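# Hang a picture frame level on a screw

## Task

Get the picture frame hanging level on the screw with nothing else supporting it, resting on the screw's shank (not its head) at the point where it balances; the display board, which is free-standing and not fixed, has to still be upright on its own when you finish.

## Robot and tools

Robot: two arms, left_arm and right_arm, each ending in a two-finger gripper. The fingers point along the gripper's +z axis and close along its y axis. The reported gripper point sits between the finger pads, roughly 5 mm behind the tips.

Frame: a single scene frame for everything. Origin at table-top height, halfway between the two arms' nominal bases; +x reaches out over the table, +z is up, and left_arm is on the +y side (arm names do not match image left/right). Actual bases are offset from nominal; a BASES line, if present, gives the calibrated spots. Reported hand positions and orientations can be a few centimetres off, worse at long reach.

One row of numbers (used by both execute_actions and move) always has 16 values, both arms even if only one moves: left_arm x, y, z, qw, qx, qy, qz, opening, then right_arm in the same order. x, y, z are an absolute target position in metres in the scene frame; the quaternion is an absolute target orientation, w first. Opening runs from -1 (closed) to +1 (fully open, 0.070 m); it is a target finger setting, not an offset. To hold an arm still, resend its last reported pose with one fixed quaternion every time, rather than the slightly drifted quaternion in the result. To grip, command about 0.05 below the grip_measured value at first contact for full force, less for a lighter hold. Closing from open needs about 1 s.

Tools:
- execute_actions {actions, cameras}. actions = [] just reports state (with pictures). One action {"rows": [[16 numbers], ...], "steps": n} runs up to 15 control steps of 1/30 s, one row per step, repeating the last row; default 15 steps, minimum 5. Any target more than 0.6 m from the arm's last reported position along a gripper axis gets the call refused. {"steps": n} alone waits up to 300 steps counted from the last result. The result is read 5 steps before the action ends; those steps still run afterwards.
- move {target, speed, blend, blocking, cameras}. target is one 16-number row or a list of up to 15 rows, each an absolute pose per arm; straight-line paths, no distance limit, all arms finishing together, at least 0.5 s and capped at 10 s total. speed in m/s, 0.002 to 0.5 (default 0.25), turning limited to twice that in rad/s; one value or one per target. blend in metres rounds corners at intermediate targets (0 = stop at each). blocking=false returns about 0.5 s after starting while motion continues. Paths ignore obstacles and the other arm. The result adds a move: line: done, off_target, moving, held or fault, plus limits (paced = pose clipped, held = steps withheld). Unnamed arms reached within 3 mm and 2 degrees. done does not mean no contact.
- wait {seconds 0 to 10}: lets time pass, ends early if a move finishes.
- stop: brakes a running move; fingers continue.
- zoom_image {camera, region [x0,y0,x1,y1] in pixels, max 504x504}: enlarges part of the latest image from cam_head_left, cam_head_right, cam_left_wrist or cam_right_wrist (all 896x504).
- finished_scene {scene}: ends the scene irreversibly and grades it; the frame must remain level on the shank unaided.

Controller behaviour: each step the commanded pose is clipped to 70 mm and 16 degrees from the measured pose, then followed by damped inverse kinematics, favouring position. Grippers lag and can overshoot speed, especially with a nearly straight arm. Avoid paths near an arm's own base or with the wrist close to the waist axis: the shoulder posture can flip. Hand target in results shows where the controller is currently steering.

Result lines: end_effector_position and end_effector_quat_wxyz per arm, grip_measured (same scale as opening), Joint positions (last entry is opening in metres), joint torques (total drive output including gravity, noisy, offset), Hand target, and warnings such as MOTOR HOT, TORQUE FAULT or OVER-TEMPERATURE FAULT.

Things to avoid: dropping the frame or releasing it while it still moves; knocking the loose board over or off the table; anything leaving the table; fast impacts or pressing targets far past contact (force grows with speed and overshoot); arms touching each other (the clearance check may stop a move but will not always prevent contact, and it ignores finger motion). Contact torque at a joint's load limit (21.6 N m for waist, shoulder and elbow, 7.52 N m for the wrist joints, whose motors give only about 4 N m) stops that arm for 10 s. Long loaded holds, stretched arms or pushing at unreachable poses heat motors; at 80 C the arm drops everything for 30 to 60 s. Brief external tugs on held parts may occur.

Each tool is called after ">>>" by a JSON object that holds its "api" and its "payload".

## Session

>>> {"api": "execute_actions", "payload": {"actions": [], "cameras": ["all"]}}

Scene clock: 0.00 s of 4500.00 s.
left_arm: end_effector_position=(+0.3510, +0.5999, +0.2155) grip_measured=+0.59 end_effector_quat_wxyz=(+0.247, -0.380, +0.744, +0.491) | right_arm: end_effector_position=(+0.3748, -0.3621, +0.2306) grip_measured=+0.98 end_effector_quat_wxyz=(+0.266, -0.127, +0.954, +0.046)
Joint positions: left_arm=[0.435 2.012 -1.399 1.391 1.016 -1.325 0.056] | right_arm=[-0.326 1.505 -1.187 0.405 0.93 -0.792 0.069]
Joint torques (N m): no reading
Motor temperatures (°C): left_arm=[31 31 32 33 36 30] | right_arm=[30 30 33 35 39 32]
Hand target: left_arm +0.3510, +0.5999, +0.2155; +0.247, -0.380, +0.744, +0.491 | right_arm +0.3748, -0.3621, +0.2306; +0.266, -0.127, +0.954, +0.046

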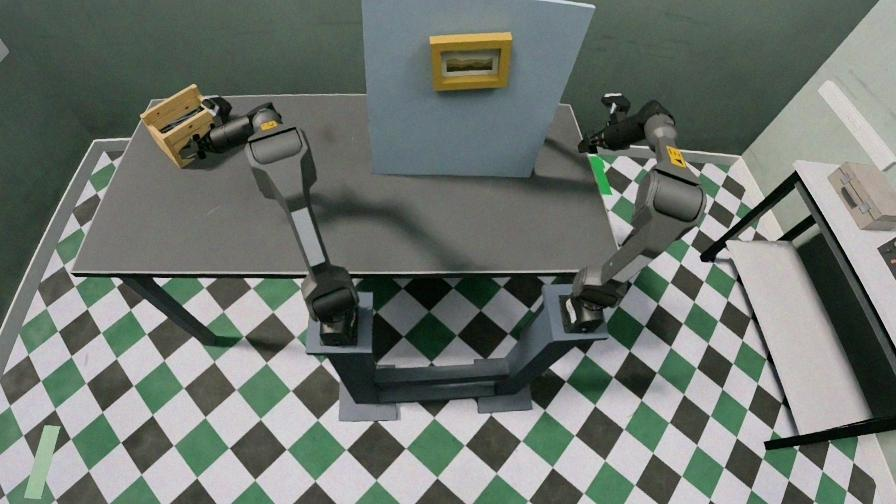

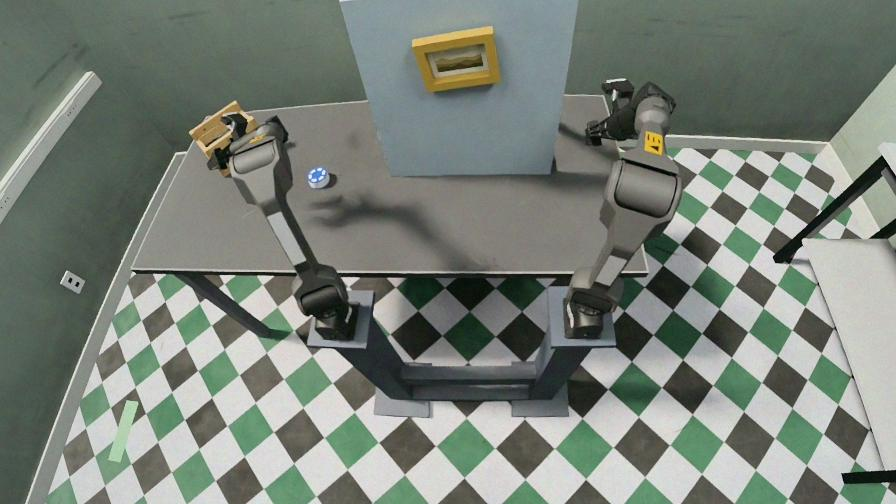

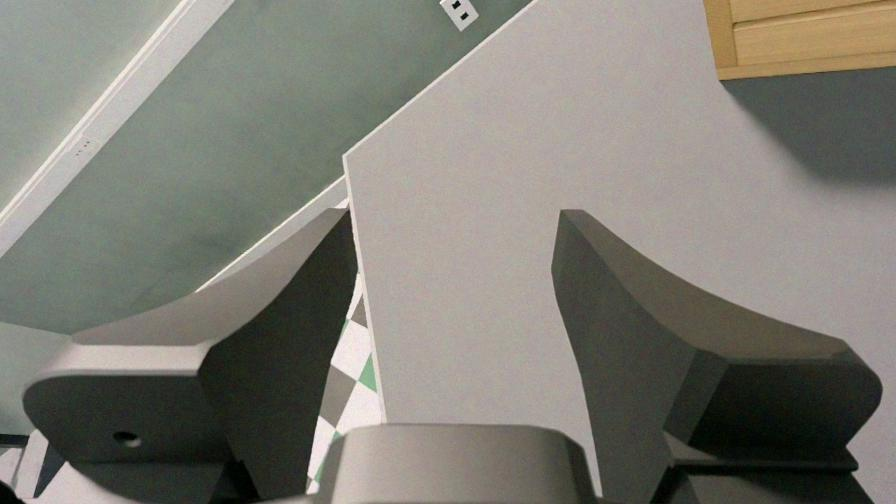

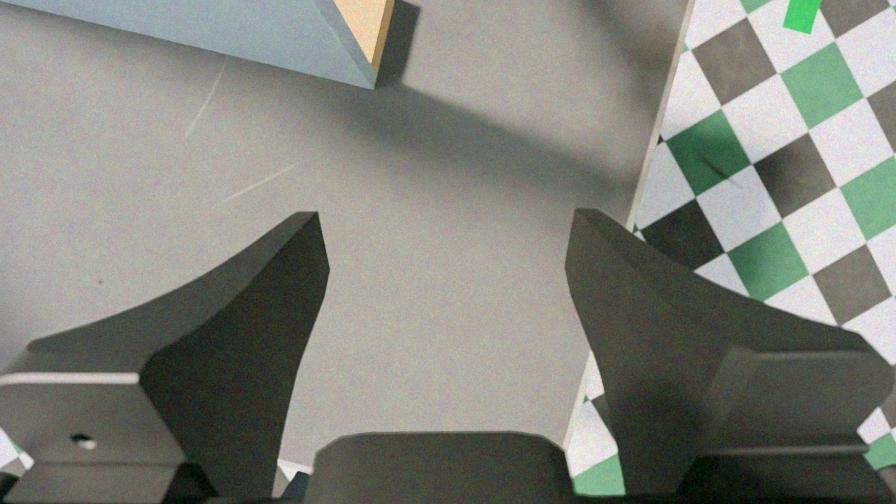

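>>> {"api": "zoom_image", "payload": {"camera": "cam_head_left", "region": [400, 10, 560, 110]}}

>>> {"api": "zoom_image", "payload": {"camera": "cam_head_right", "region": [380, 10, 540, 110]}}

Scaled by 3.150 from the camera's 896x504 image, which has a finer 1280x720 frame.

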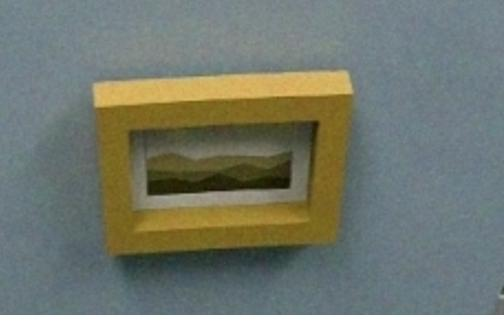

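Scaled by 3.150 from the camera's 896x504 image, which has a finer 1280x720 frame.

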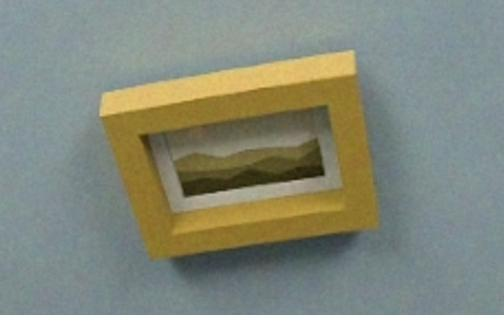

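>>> {"api": "move", "payload": {"target": [0.351, 0.5999, 0.2155, 0.247, -0.38, 0.744, 0.491, 0.59, 0.315, -0.065, 0.32, 0.5, 0.5, 0.5, 0.5, 1.0], "speed": 0.45}}

Scene clock: 16.13 s of 4500.00 s.
left_arm: end_effector_position=(+0.3508, +0.6000, +0.2155) grip_measured=+0.59 end_effector_quat_wxyz=(+0.247, -0.380, +0.744, +0.491) | right_arm: end_effector_position=(+0.3154, -0.0648, +0.3200) grip_measured=+0.98 end_effector_quat_wxyz=(+0.477, +0.497, +0.522, +0.503)
Joint positions: left_arm=[0.435 2.013 -1.399 1.391 1.018 -1.325 0.056] | right_arm=[1.248 1.522 -0.82 1.368 -1.225 0.644 0.069]
Joint torques (N m): left_arm=[-0.62 -7.63 -3.41 0.53 0.49 -0.11] | right_arm=[-0.51 -5.51 -3 -1.07 -0.38 -0.22]
Motor temperatures (°C): left_arm=[31 32 33 33 36 30] | right_arm=[30 31 34 35 39 32]
Hand target: left_arm +0.3510, +0.5999, +0.2155; +0.247, -0.380, +0.744, +0.491 | right_arm +0.3153, -0.0651, +0.3201; +0.477, +0.497, +0.523, +0.503
Off the commanded pose: left_arm 0.000 m, 0 deg | right_arm 0.000 m, 4 deg.
joint sent to its limit (right arm) — joint 5 (wrist pitch), lower limit.
Kept back: nothing.
move: off_target (right_arm)
camera_calibration:
cam_left_wrist: T_world_to_cam=[[0.800828, -0.211141, -0.560441, -0.0299425], [-0.482033, -0.782587, -0.393956, 0.724194], [-0.355414, 0.585642, -0.728494, 0.0520087], [0, 0, 0, 1]] pos_world=[0.391549, 0.529965, 0.306408]
cam_right_wrist: T_world_to_cam=[[-0.052364, 0.0380596, -0.997903, 0.338918], [-0.647984, 0.759048, 0.0629521, 0.227164], [0.759852, 0.649921, -0.0150847, -0.0743568], [0, 0, 0, 1]] pos_world=[0.221446, -0.137001, 0.322785]

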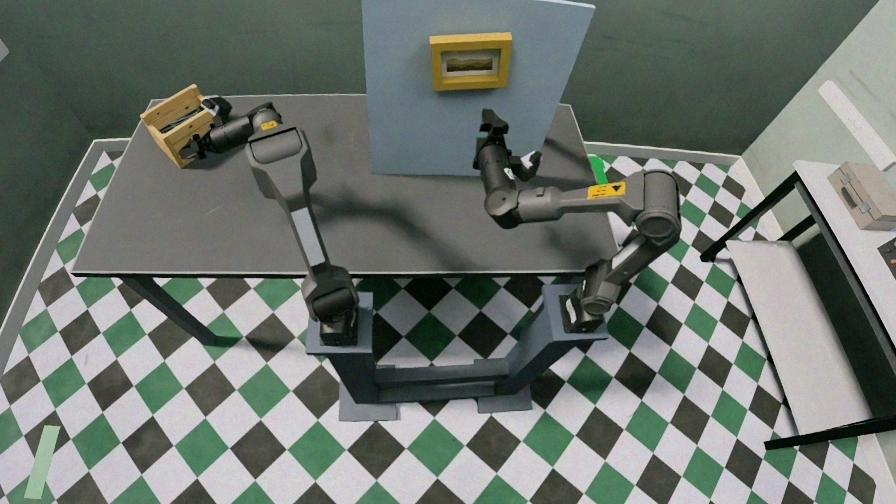

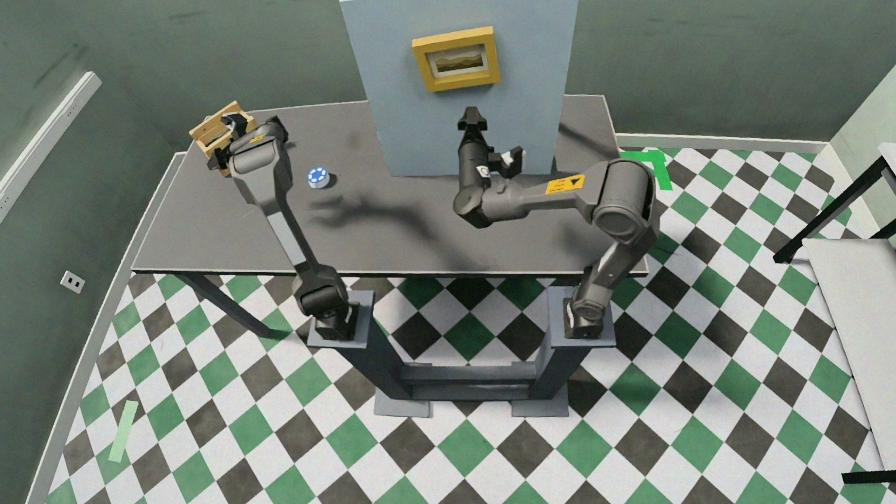

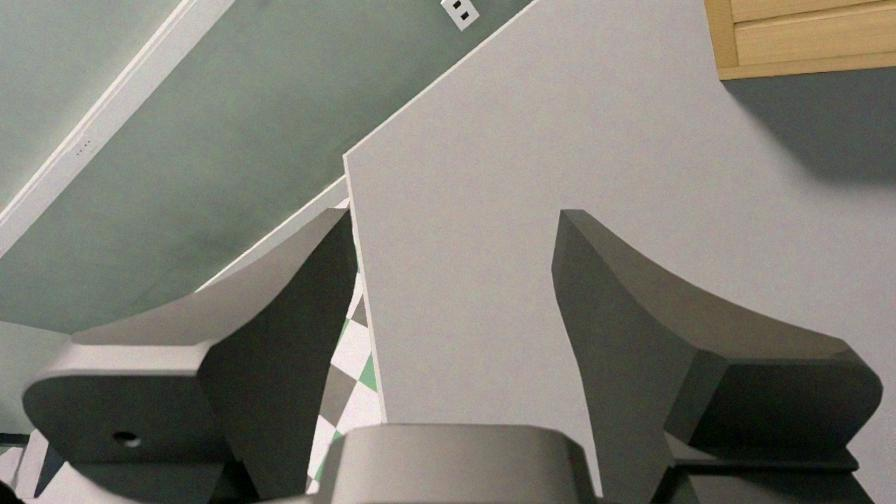

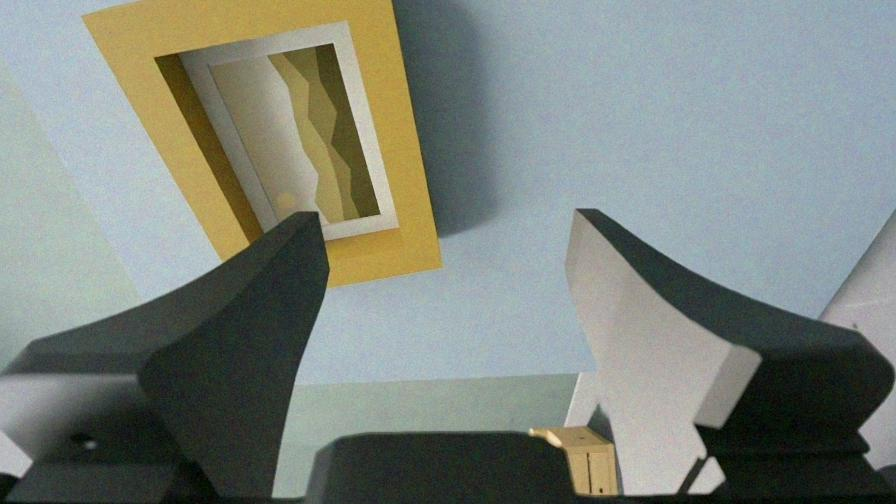

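>>> {"api": "move", "payload": {"target": [0.351, 0.5999, 0.2155, 0.247, -0.38, 0.744, 0.491, 0.59, 0.39, -0.035, 0.338, 0.498, 0.456, 0.5435, 0.498, 0.6], "speed": 0.2}}

Scene clock: 22.27 s of 4500.00 s.
left_arm: end_effector_position=(+0.3508, +0.6000, +0.2155) grip_measured=+0.59 end_effector_quat_wxyz=(+0.247, -0.380, +0.744, +0.491) | right_arm: end_effector_position=(+0.3905, -0.0350, +0.3378) grip_measured=+0.60 end_effector_quat_wxyz=(+0.498, +0.456, +0.544, +0.498)
Joint positions: left_arm=[0.435 2.013 -1.399 1.391 1.018 -1.325 0.056] | right_arm=[1.032 1.677 -1.056 1.209 -1.019 0.547 0.056]
Joint torques (N m): left_arm=[-0.75 -7.54 -3.21 0.57 0.44 -0.09] | right_arm=[0.7 -7.17 -3.26 -0.82 -0.62 0.08]
Motor temperatures (°C): left_arm=[31 32 33 33 36 30] | right_arm=[30 31 34 35 39 32]
Hand target: left_arm +0.3510, +0.5999, +0.2155; +0.247, -0.380, +0.744, +0.491 | right_arm +0.3900, -0.0350, +0.3380; +0.498, +0.456, +0.544, +0.498
Off the commanded pose: left_arm 0.000 m, 0 deg | right_arm 0.000 m, 0 deg.
Kept back: nothing.
move: done
camera_calibration:
cam_left_wrist: T_world_to_cam=[[0.800828, -0.211141, -0.560441, -0.0299425], [-0.482033, -0.782587, -0.393956, 0.724194], [-0.355414, 0.585642, -0.728494, 0.0520087], [0, 0, 0, 1]] pos_world=[0.391549, 0.529965, 0.306408]
cam_right_wrist: T_world_to_cam=[[-0.0132564, -0.0505429, -0.998634, 0.341421], [-0.676932, 0.735504, -0.0282394, 0.29328], [0.735926, 0.675633, -0.0439643, -0.13051], [0, 0, 0, 1]] pos_world=[0.299102, -0.110275, 0.343499]

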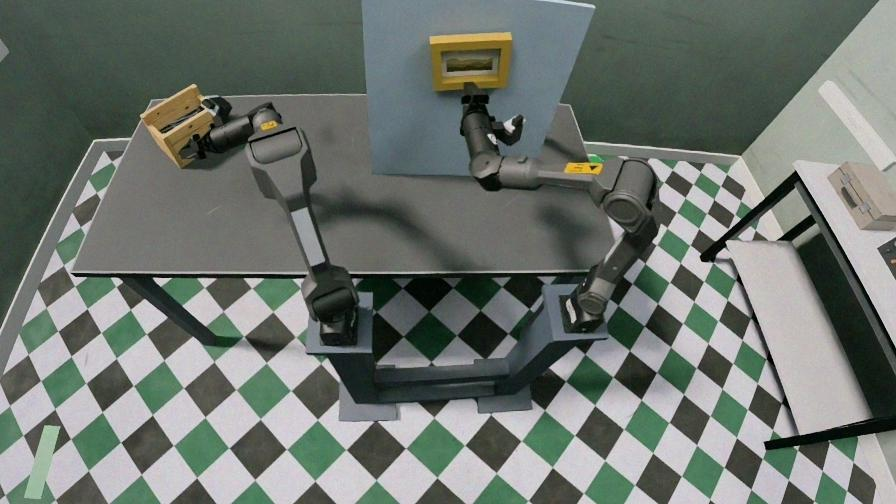

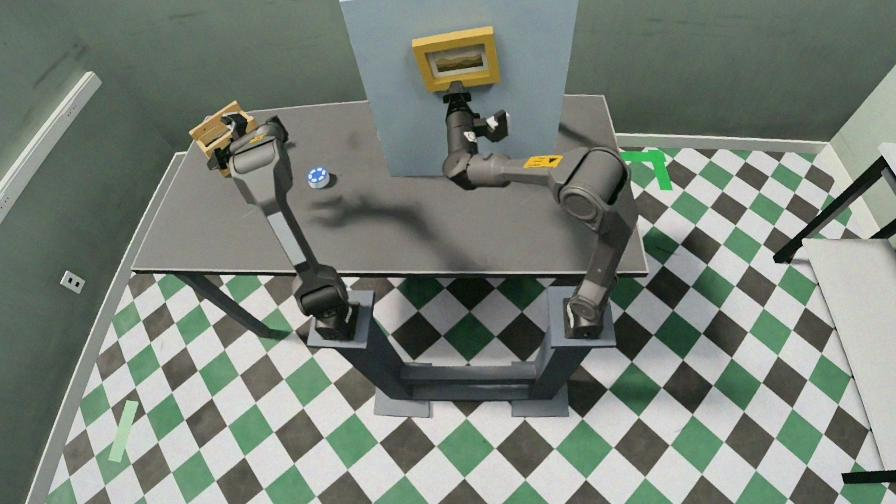

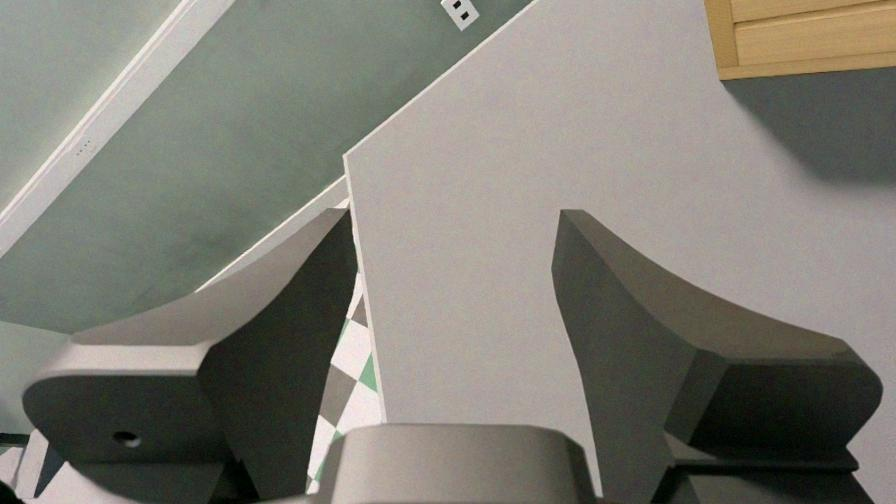

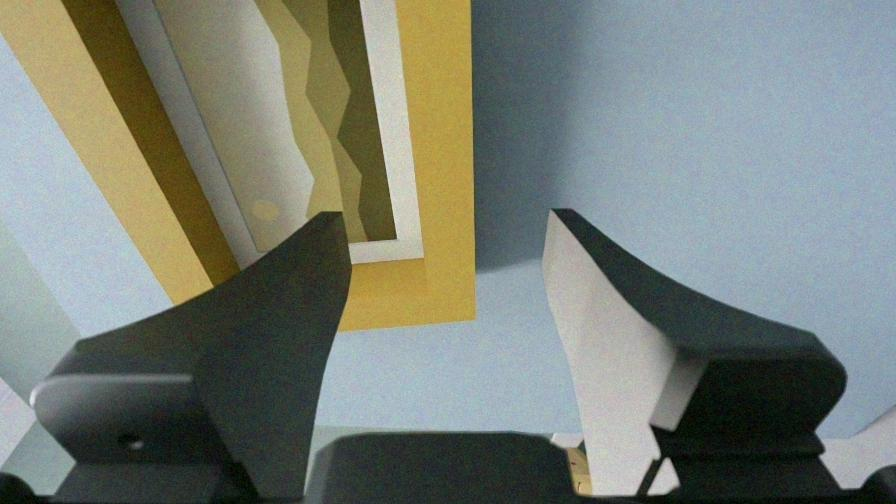

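>>> {"api": "move", "payload": {"target": [[0.351, 0.5999, 0.2155, 0.247, -0.38, 0.744, 0.491, 0.59, 0.44, -0.035, 0.340, 0.498, 0.456, 0.5435, 0.498, 0.6], [0.351, 0.5999, 0.2155, 0.247, -0.38, 0.744, 0.491, 0.59, 0.44, -0.035, 0.340, 0.498, 0.456, 0.5435, 0.498, -0.6]], "speed": 0.1, "cameras": ["cam_right_wrist", "cam_head_left", "cam_head_right"]}}

Scene clock: 25.57 s of 4500.00 s.
left_arm: end_effector_position=(+0.3508, +0.6000, +0.2155) grip_measured=+0.59 end_effector_quat_wxyz=(+0.247, -0.380, +0.744, +0.491) | right_arm: end_effector_position=(+0.4397, -0.0345, +0.3398) grip_measured=-0.43 end_effector_quat_wxyz=(+0.498, +0.456, +0.544, +0.498)
Joint positions: left_arm=[0.435 2.013 -1.399 1.391 1.018 -1.325 0.056] | right_arm=[0.903 1.768 -1.188 1.14 -0.898 0.555 0.02]
Joint torques (N m): left_arm=[-0.71 -7.77 -3.15 0.57 0.44 -0.07] | right_arm=[-1.58 -8.11 -3.6 -0.35 -0.76 0.19]
Motor temperatures (°C): left_arm=[31 33 33 33 36 30] | right_arm=[30 31 34 35 39 32]
Hand target: left_arm +0.3510, +0.5999, +0.2155; +0.247, -0.380, +0.744, +0.491 | right_arm +0.4400, -0.0350, +0.3400; +0.498, +0.456, +0.544, +0.498
Off the commanded pose: left_arm 0.000 m, 0 deg | right_arm 0.001 m, 0 deg.
Kept back: nothing.
move: done
camera_calibration:
cam_right_wrist: T_world_to_cam=[[-0.0129332, -0.0508956, -0.99862, 0.343956], [-0.678175, 0.734342, -0.0286433, 0.326982], [0.734786, 0.676869, -0.0440135, -0.166471], [0, 0, 0, 1]] pos_world=[0.34852, -0.109932, 0.34552]
Images, in order (width x height): cam_head_left 896x504, cam_head_right 896x504, cam_right_wrist 896x504.

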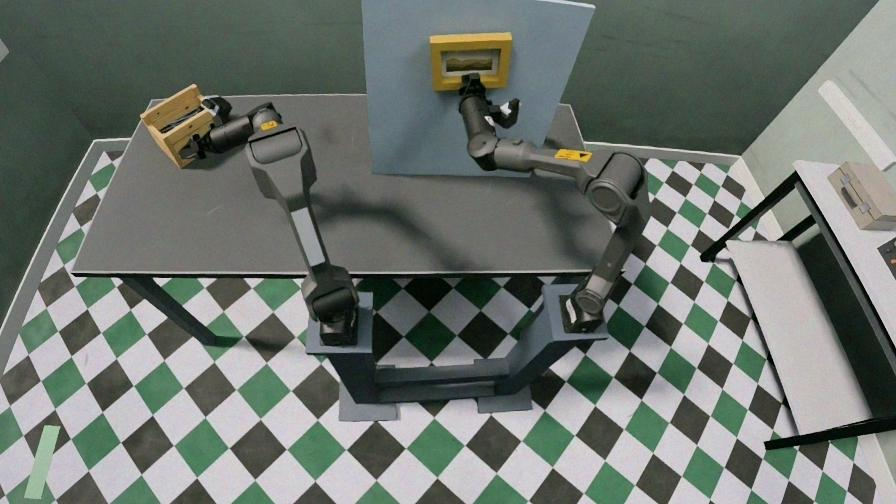

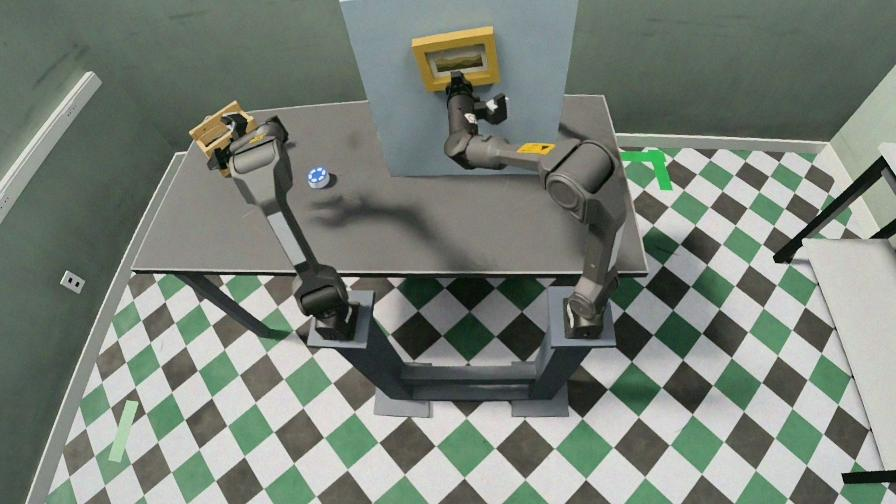

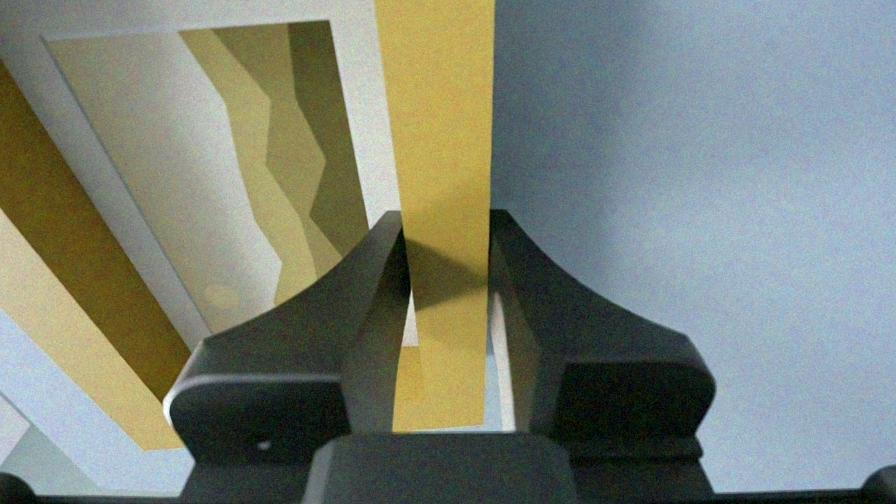

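>>> {"api": "move", "payload": {"target": [[0.351, 0.5999, 0.2155, 0.247, -0.38, 0.744, 0.491, 0.59, 0.4397, -0.0345, 0.346, 0.498, 0.456, 0.5435, 0.498, -0.6], [0.351, 0.5999, 0.2155, 0.247, -0.38, 0.744, 0.491, 0.59, 0.4397, -0.0288, 0.3444, 0.469, 0.486, 0.512, 0.531, -0.6]], "speed": 0.06}}

Scene clock: 27.33 s of 4500.00 s.
left_arm: end_effector_position=(+0.3508, +0.6000, +0.2155) grip_measured=+0.59 end_effector_quat_wxyz=(+0.247, -0.380, +0.744, +0.491) | right_arm: end_effector_position=(+0.4396, -0.0286, +0.3443) grip_measured=-0.43 end_effector_quat_wxyz=(+0.469, +0.486, +0.512, +0.531)
Joint positions: left_arm=[0.435 2.013 -1.399 1.391 1.018 -1.325 0.056] | right_arm=[0.915 1.78 -1.213 1.147 -0.909 0.665 0.02]
Joint torques (N m): left_arm=[-0.62 -7.77 -2.93 0.64 0.39 -0.07] | right_arm=[-0.43 -7.14 -4.75 -0.81 -0.84 -0.05]
Motor temperatures (°C): left_arm=[31 33 33 33 36 30] | right_arm=[30 31 34 35 39 32]
Hand target: left_arm +0.3510, +0.5999, +0.2155; +0.247, -0.380, +0.744, +0.491 | right_arm +0.4397, -0.0288, +0.3444; +0.469, +0.486, +0.512, +0.531
Off the commanded pose: left_arm 0.000 m, 0 deg | right_arm 0.000 m, 0 deg.
Kept back: nothing.
move: done
camera_calibration:
cam_left_wrist: T_world_to_cam=[[0.800828, -0.211141, -0.560441, -0.0299425], [-0.482033, -0.782587, -0.393956, 0.724194], [-0.355414, 0.585642, -0.728494, 0.0520087], [0, 0, 0, 1]] pos_world=[0.391549, 0.529965, 0.306408]
cam_right_wrist: T_world_to_cam=[[-0.0128581, 0.0734839, -0.997214, 0.351755], [-0.67799, 0.732391, 0.0627114, 0.291128], [0.734959, 0.676907, 0.0404041, -0.199289], [0, 0, 0, 1]] pos_world=[0.348374, -0.104168, 0.34057]

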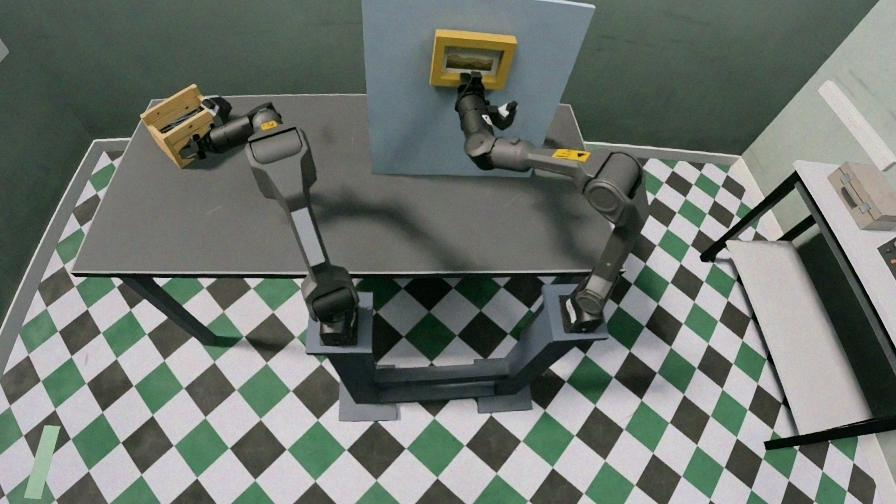

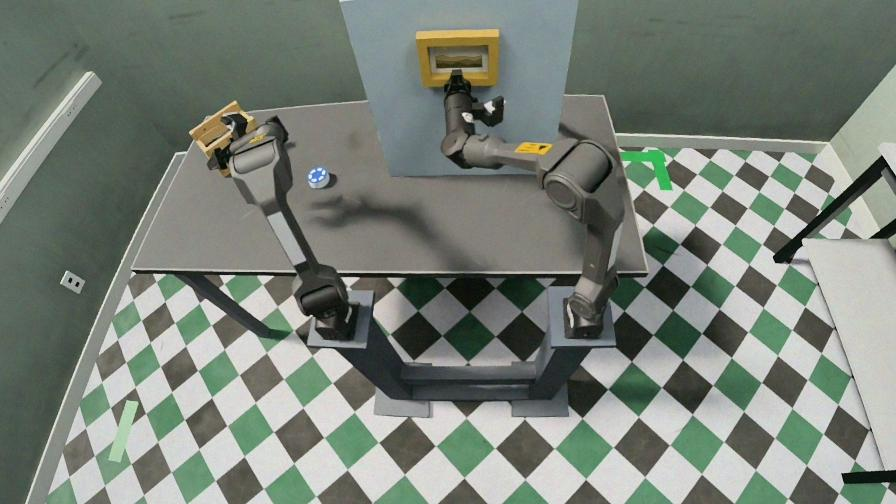

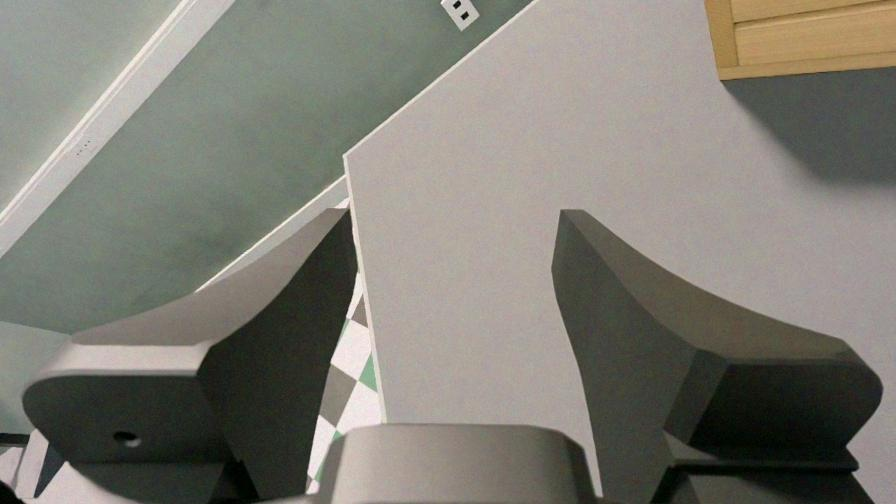

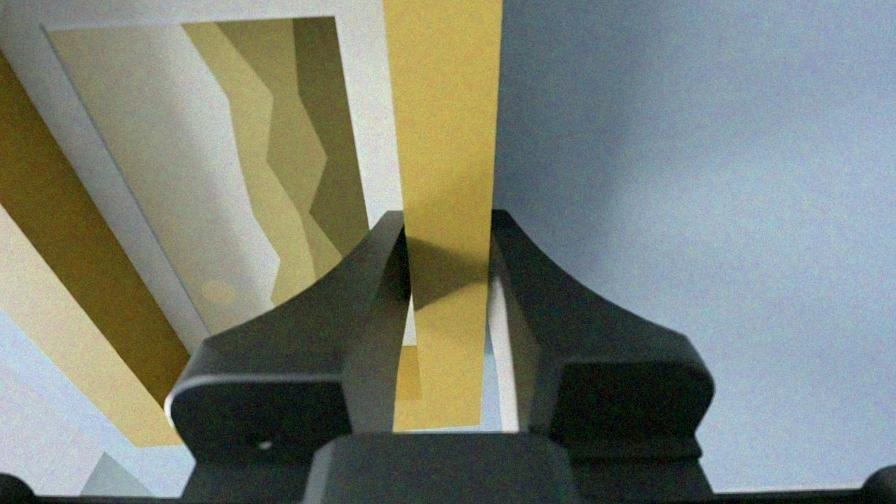

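>>> {"api": "zoom_image", "payload": {"camera": "cam_head_left", "region": [400, 10, 560, 110]}}

>>> {"api": "zoom_image", "payload": {"camera": "cam_head_right", "region": [380, 10, 540, 110]}}

Scaled by 3.150 from the camera's 896x504 image, which has a finer 1280x720 frame.

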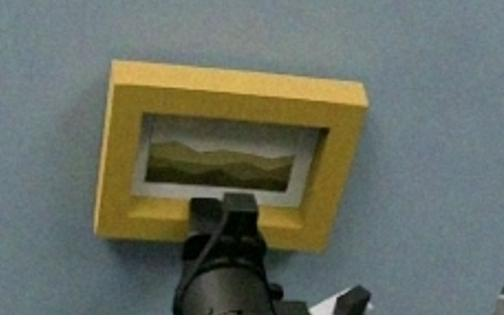

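Scaled by 3.150 from the camera's 896x504 image, which has a finer 1280x720 frame.

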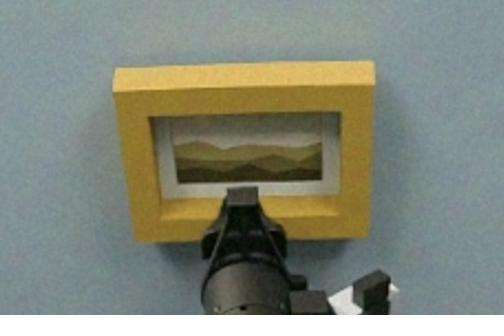

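>>> {"api": "move", "payload": {"target": [[0.351, 0.5999, 0.2155, 0.247, -0.38, 0.744, 0.491, 0.59, 0.4397, -0.0287, 0.3425, 0.4749, 0.4803, 0.5185, 0.5248, -0.6], [0.351, 0.5999, 0.2155, 0.247, -0.38, 0.744, 0.491, 0.59, 0.4397, -0.0287, 0.3391, 0.4749, 0.4803, 0.5185, 0.5248, -0.6], [0.351, 0.5999, 0.2155, 0.247, -0.38, 0.744, 0.491, 0.59, 0.4397, -0.0287, 0.3391, 0.4749, 0.4803, 0.5185, 0.5248, -0.3]], "speed": [0.06, 0.02, 0.02]}}

>>> {"api": "zoom_image", "payload": {"camera": "cam_head_left", "region": [400, 10, 560, 110]}}

>>> {"api": "zoom_image", "payload": {"camera": "cam_head_right", "region": [380, 10, 540, 110]}}

Scene clock: 31.80 s of 4500.00 s.
left_arm: end_effector_position=(+0.3508, +0.6000, +0.2155) grip_measured=+0.59 end_effector_quat_wxyz=(+0.247, -0.380, +0.744, +0.491) | right_arm: end_effector_position=(+0.4397, -0.0288, +0.3390) grip_measured=-0.30 end_effector_quat_wxyz=(+0.475, +0.480, +0.518, +0.525)
Joint positions: left_arm=[0.435 2.013 -1.399 1.391 1.018 -1.325 0.056] | right_arm=[0.915 1.786 -1.202 1.138 -0.916 0.66 0.025]
Joint torques (N m): left_arm=[-0.64 -7.76 -2.98 0.67 0.35 -0.03] | right_arm=[1 -4.24 -2.66 -0.24 0.13 -0.14]
Motor temperatures (°C): left_arm=[31 33 33 33 36 30] | right_arm=[30 31 34 35 39 32]
Hand target: left_arm +0.3510, +0.5999, +0.2155; +0.247, -0.380, +0.744, +0.491 | right_arm +0.4397, -0.0287, +0.3391; +0.475, +0.480, +0.518, +0.525
Off the commanded pose: left_arm 0.000 m, 0 deg | right_arm 0.000 m, 0 deg.
Kept back: nothing.
move: done
camera_calibration:
cam_left_wrist: T_world_to_cam=[[0.800828, -0.211141, -0.560441, -0.0299425], [-0.482033, -0.782587, -0.393956, 0.724194], [-0.355414, 0.585642, -0.728494, 0.0520087], [0, 0, 0, 1]] pos_world=[0.391549, 0.529965, 0.306408]
cam_right_wrist: T_world_to_cam=[[-0.0129613, 0.0499587, -0.998667, 0.346385], [-0.677173, 0.734414, 0.0455281, 0.297164], [0.73571, 0.67686, 0.0243117, -0.193836], [0, 0, 0, 1]] pos_world=[0.348328, -0.104347, 0.337107]

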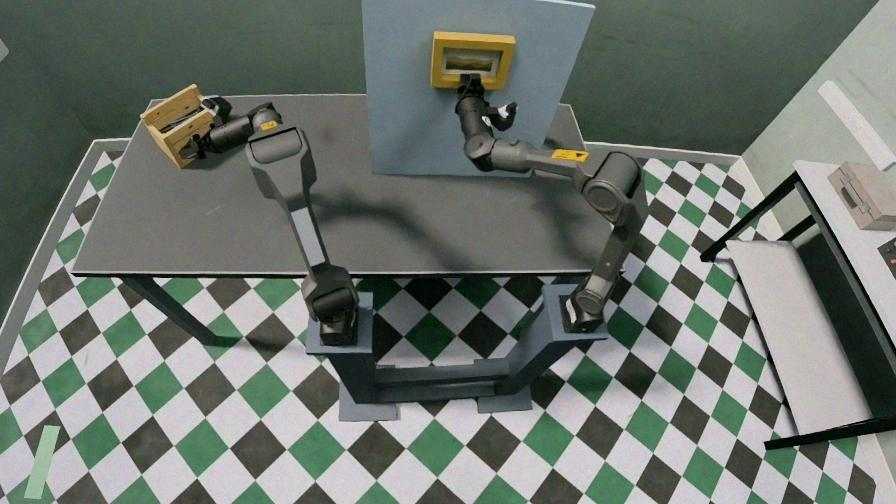

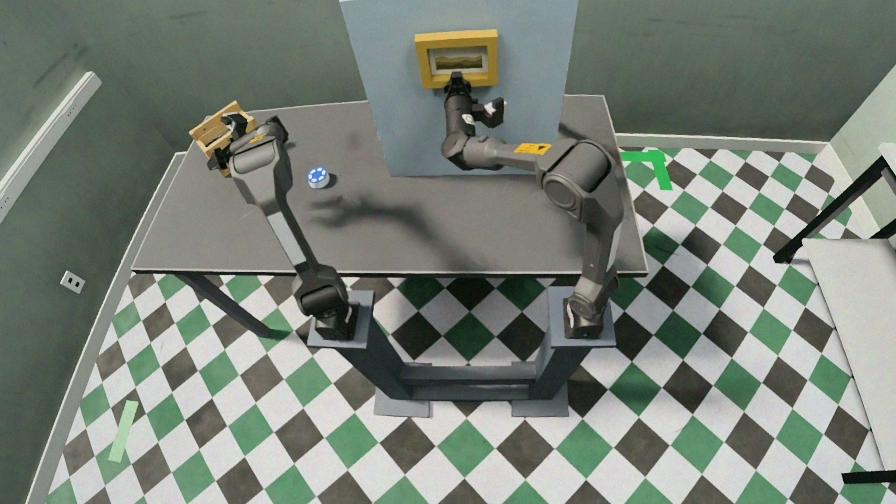

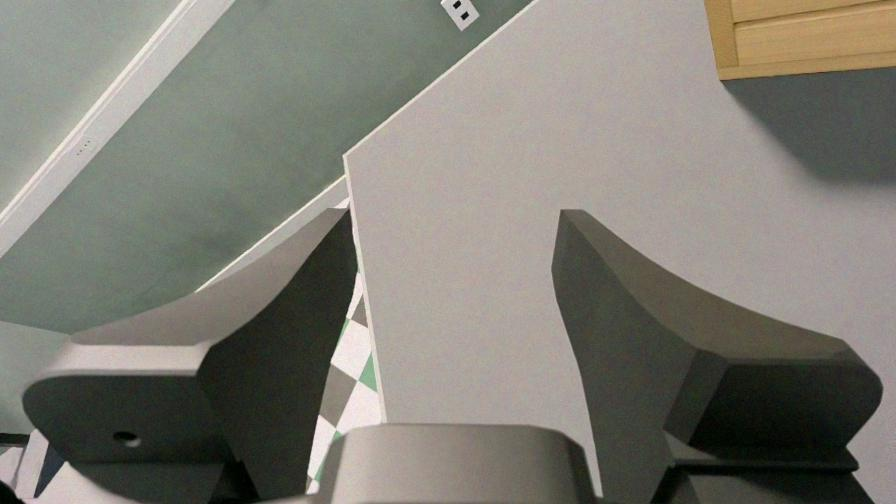

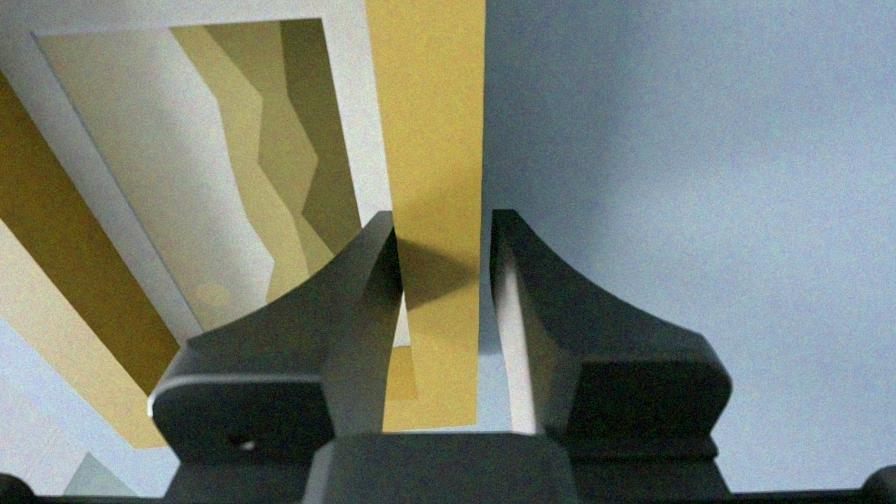

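Scaled by 3.150 from the camera's 896x504 image, which has a finer 1280x720 frame.

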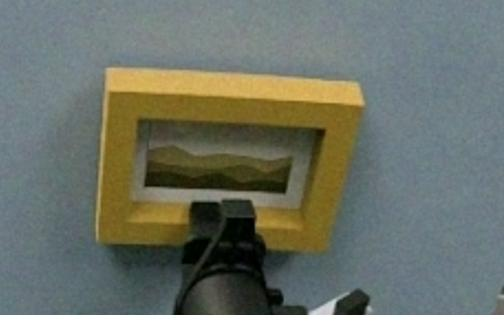

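Scaled by 3.150 from the camera's 896x504 image, which has a finer 1280x720 frame.

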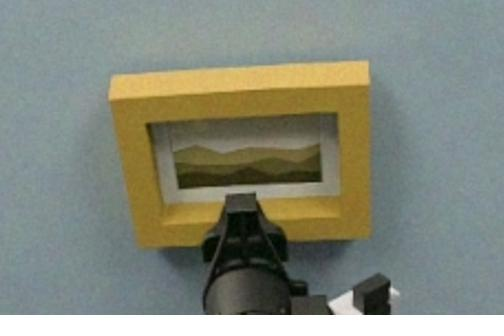

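>>> {"api": "move", "payload": {"target": [0.351, 0.5999, 0.2155, 0.247, -0.38, 0.744, 0.491, 0.59, 0.4397, -0.0287, 0.3391, 0.4749, 0.4803, 0.5185, 0.5248, 0.5], "speed": 0.05}}

>>> {"api": "zoom_image", "payload": {"camera": "cam_head_left", "region": [400, 10, 560, 110]}}

>>> {"api": "zoom_image", "payload": {"camera": "cam_head_right", "region": [380, 10, 540, 110]}}

Scene clock: 33.50 s of 4500.00 s.
left_arm: end_effector_position=(+0.3508, +0.6000, +0.2155) grip_measured=+0.59 end_effector_quat_wxyz=(+0.247, -0.380, +0.744, +0.491) | right_arm: end_effector_position=(+0.4397, -0.0286, +0.3385) grip_measured=+0.50 end_effector_quat_wxyz=(+0.474, +0.481, +0.519, +0.524)
Joint positions: left_arm=[0.435 2.013 -1.399 1.391 1.018 -1.325 0.056] | right_arm=[0.915 1.787 -1.202 1.138 -0.914 0.66 0.053]
Joint torques (N m): left_arm=[-0.57 -7.68 -2.96 0.63 0.34 -0.03] | right_arm=[-0.34 -8.16 -4.06 -0.95 -0.62 -0.18]
Motor temperatures (°C): left_arm=[31 33 33 33 36 30] | right_arm=[30 31 34 35 39 32]
Hand target: left_arm +0.3510, +0.5999, +0.2155; +0.247, -0.380, +0.744, +0.491 | right_arm +0.4397, -0.0287, +0.3391; +0.475, +0.480, +0.518, +0.525
Off the commanded pose: left_arm 0.000 m, 0 deg | right_arm 0.001 m, 0 deg.
Kept back: nothing.
move: done
camera_calibration:
cam_left_wrist: T_world_to_cam=[[0.800828, -0.211141, -0.560441, -0.0299425], [-0.482033, -0.782587, -0.393956, 0.724194], [-0.355414, 0.585642, -0.728494, 0.0520087], [0, 0, 0, 1]] pos_world=[0.391549, 0.529965, 0.306408]
cam_right_wrist: T_world_to_cam=[[-0.0145476, 0.0496076, -0.998663, 0.346487], [-0.677713, 0.733866, 0.0463263, 0.296979], [0.735182, 0.677481, 0.0229437, -0.193334], [0, 0, 0, 1]] pos_world=[0.348443, -0.104151, 0.336701]

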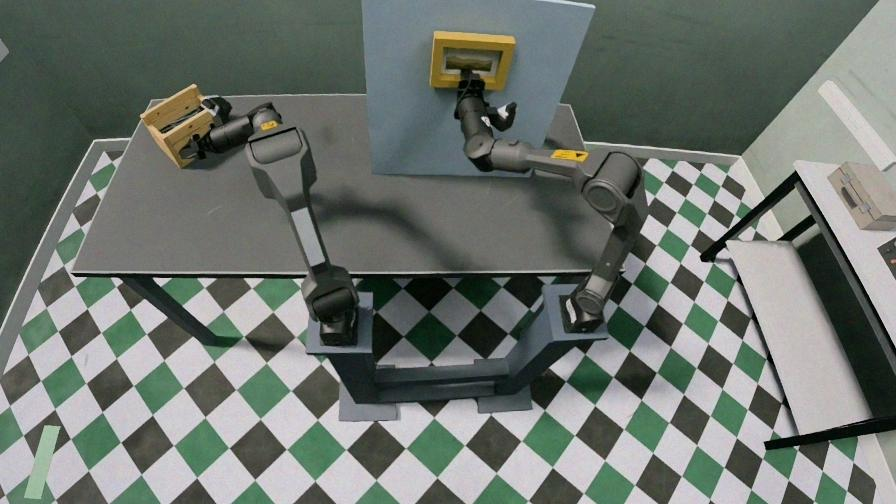

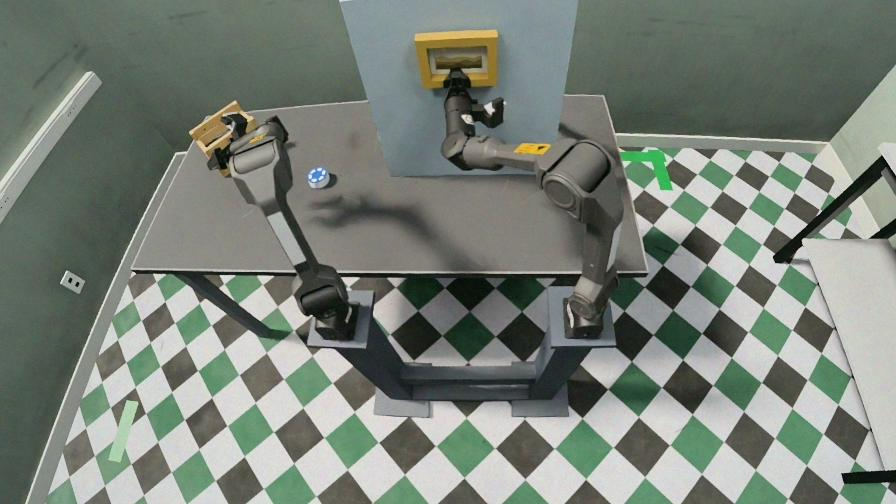

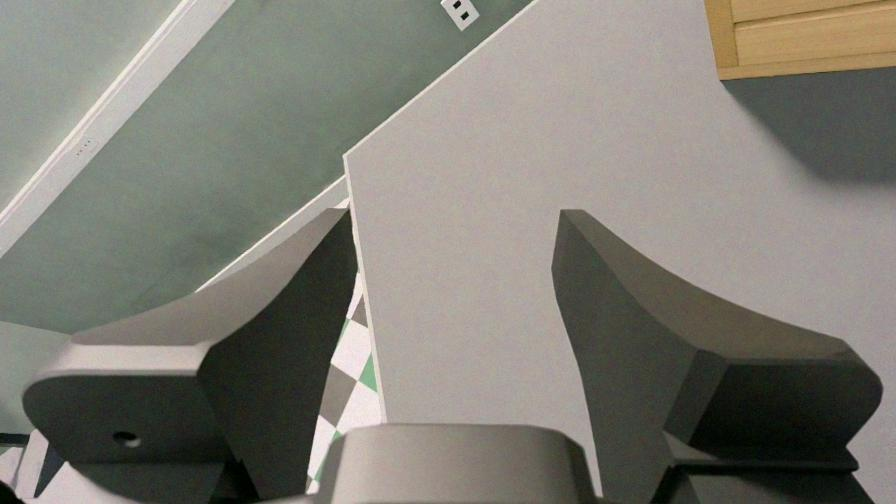

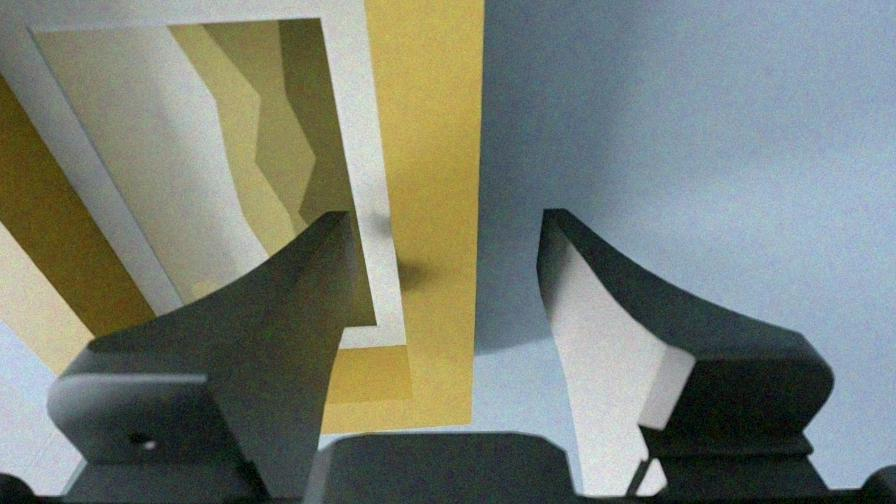

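Scaled by 3.150 from the camera's 896x504 image, which has a finer 1280x720 frame.

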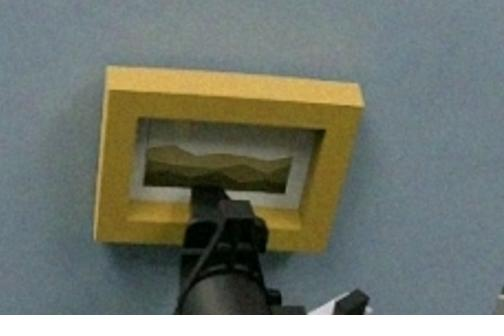

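Scaled by 3.150 from the camera's 896x504 image, which has a finer 1280x720 frame.

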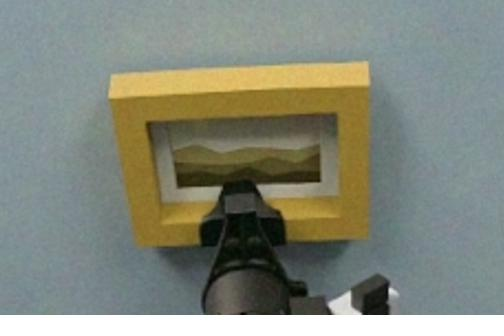

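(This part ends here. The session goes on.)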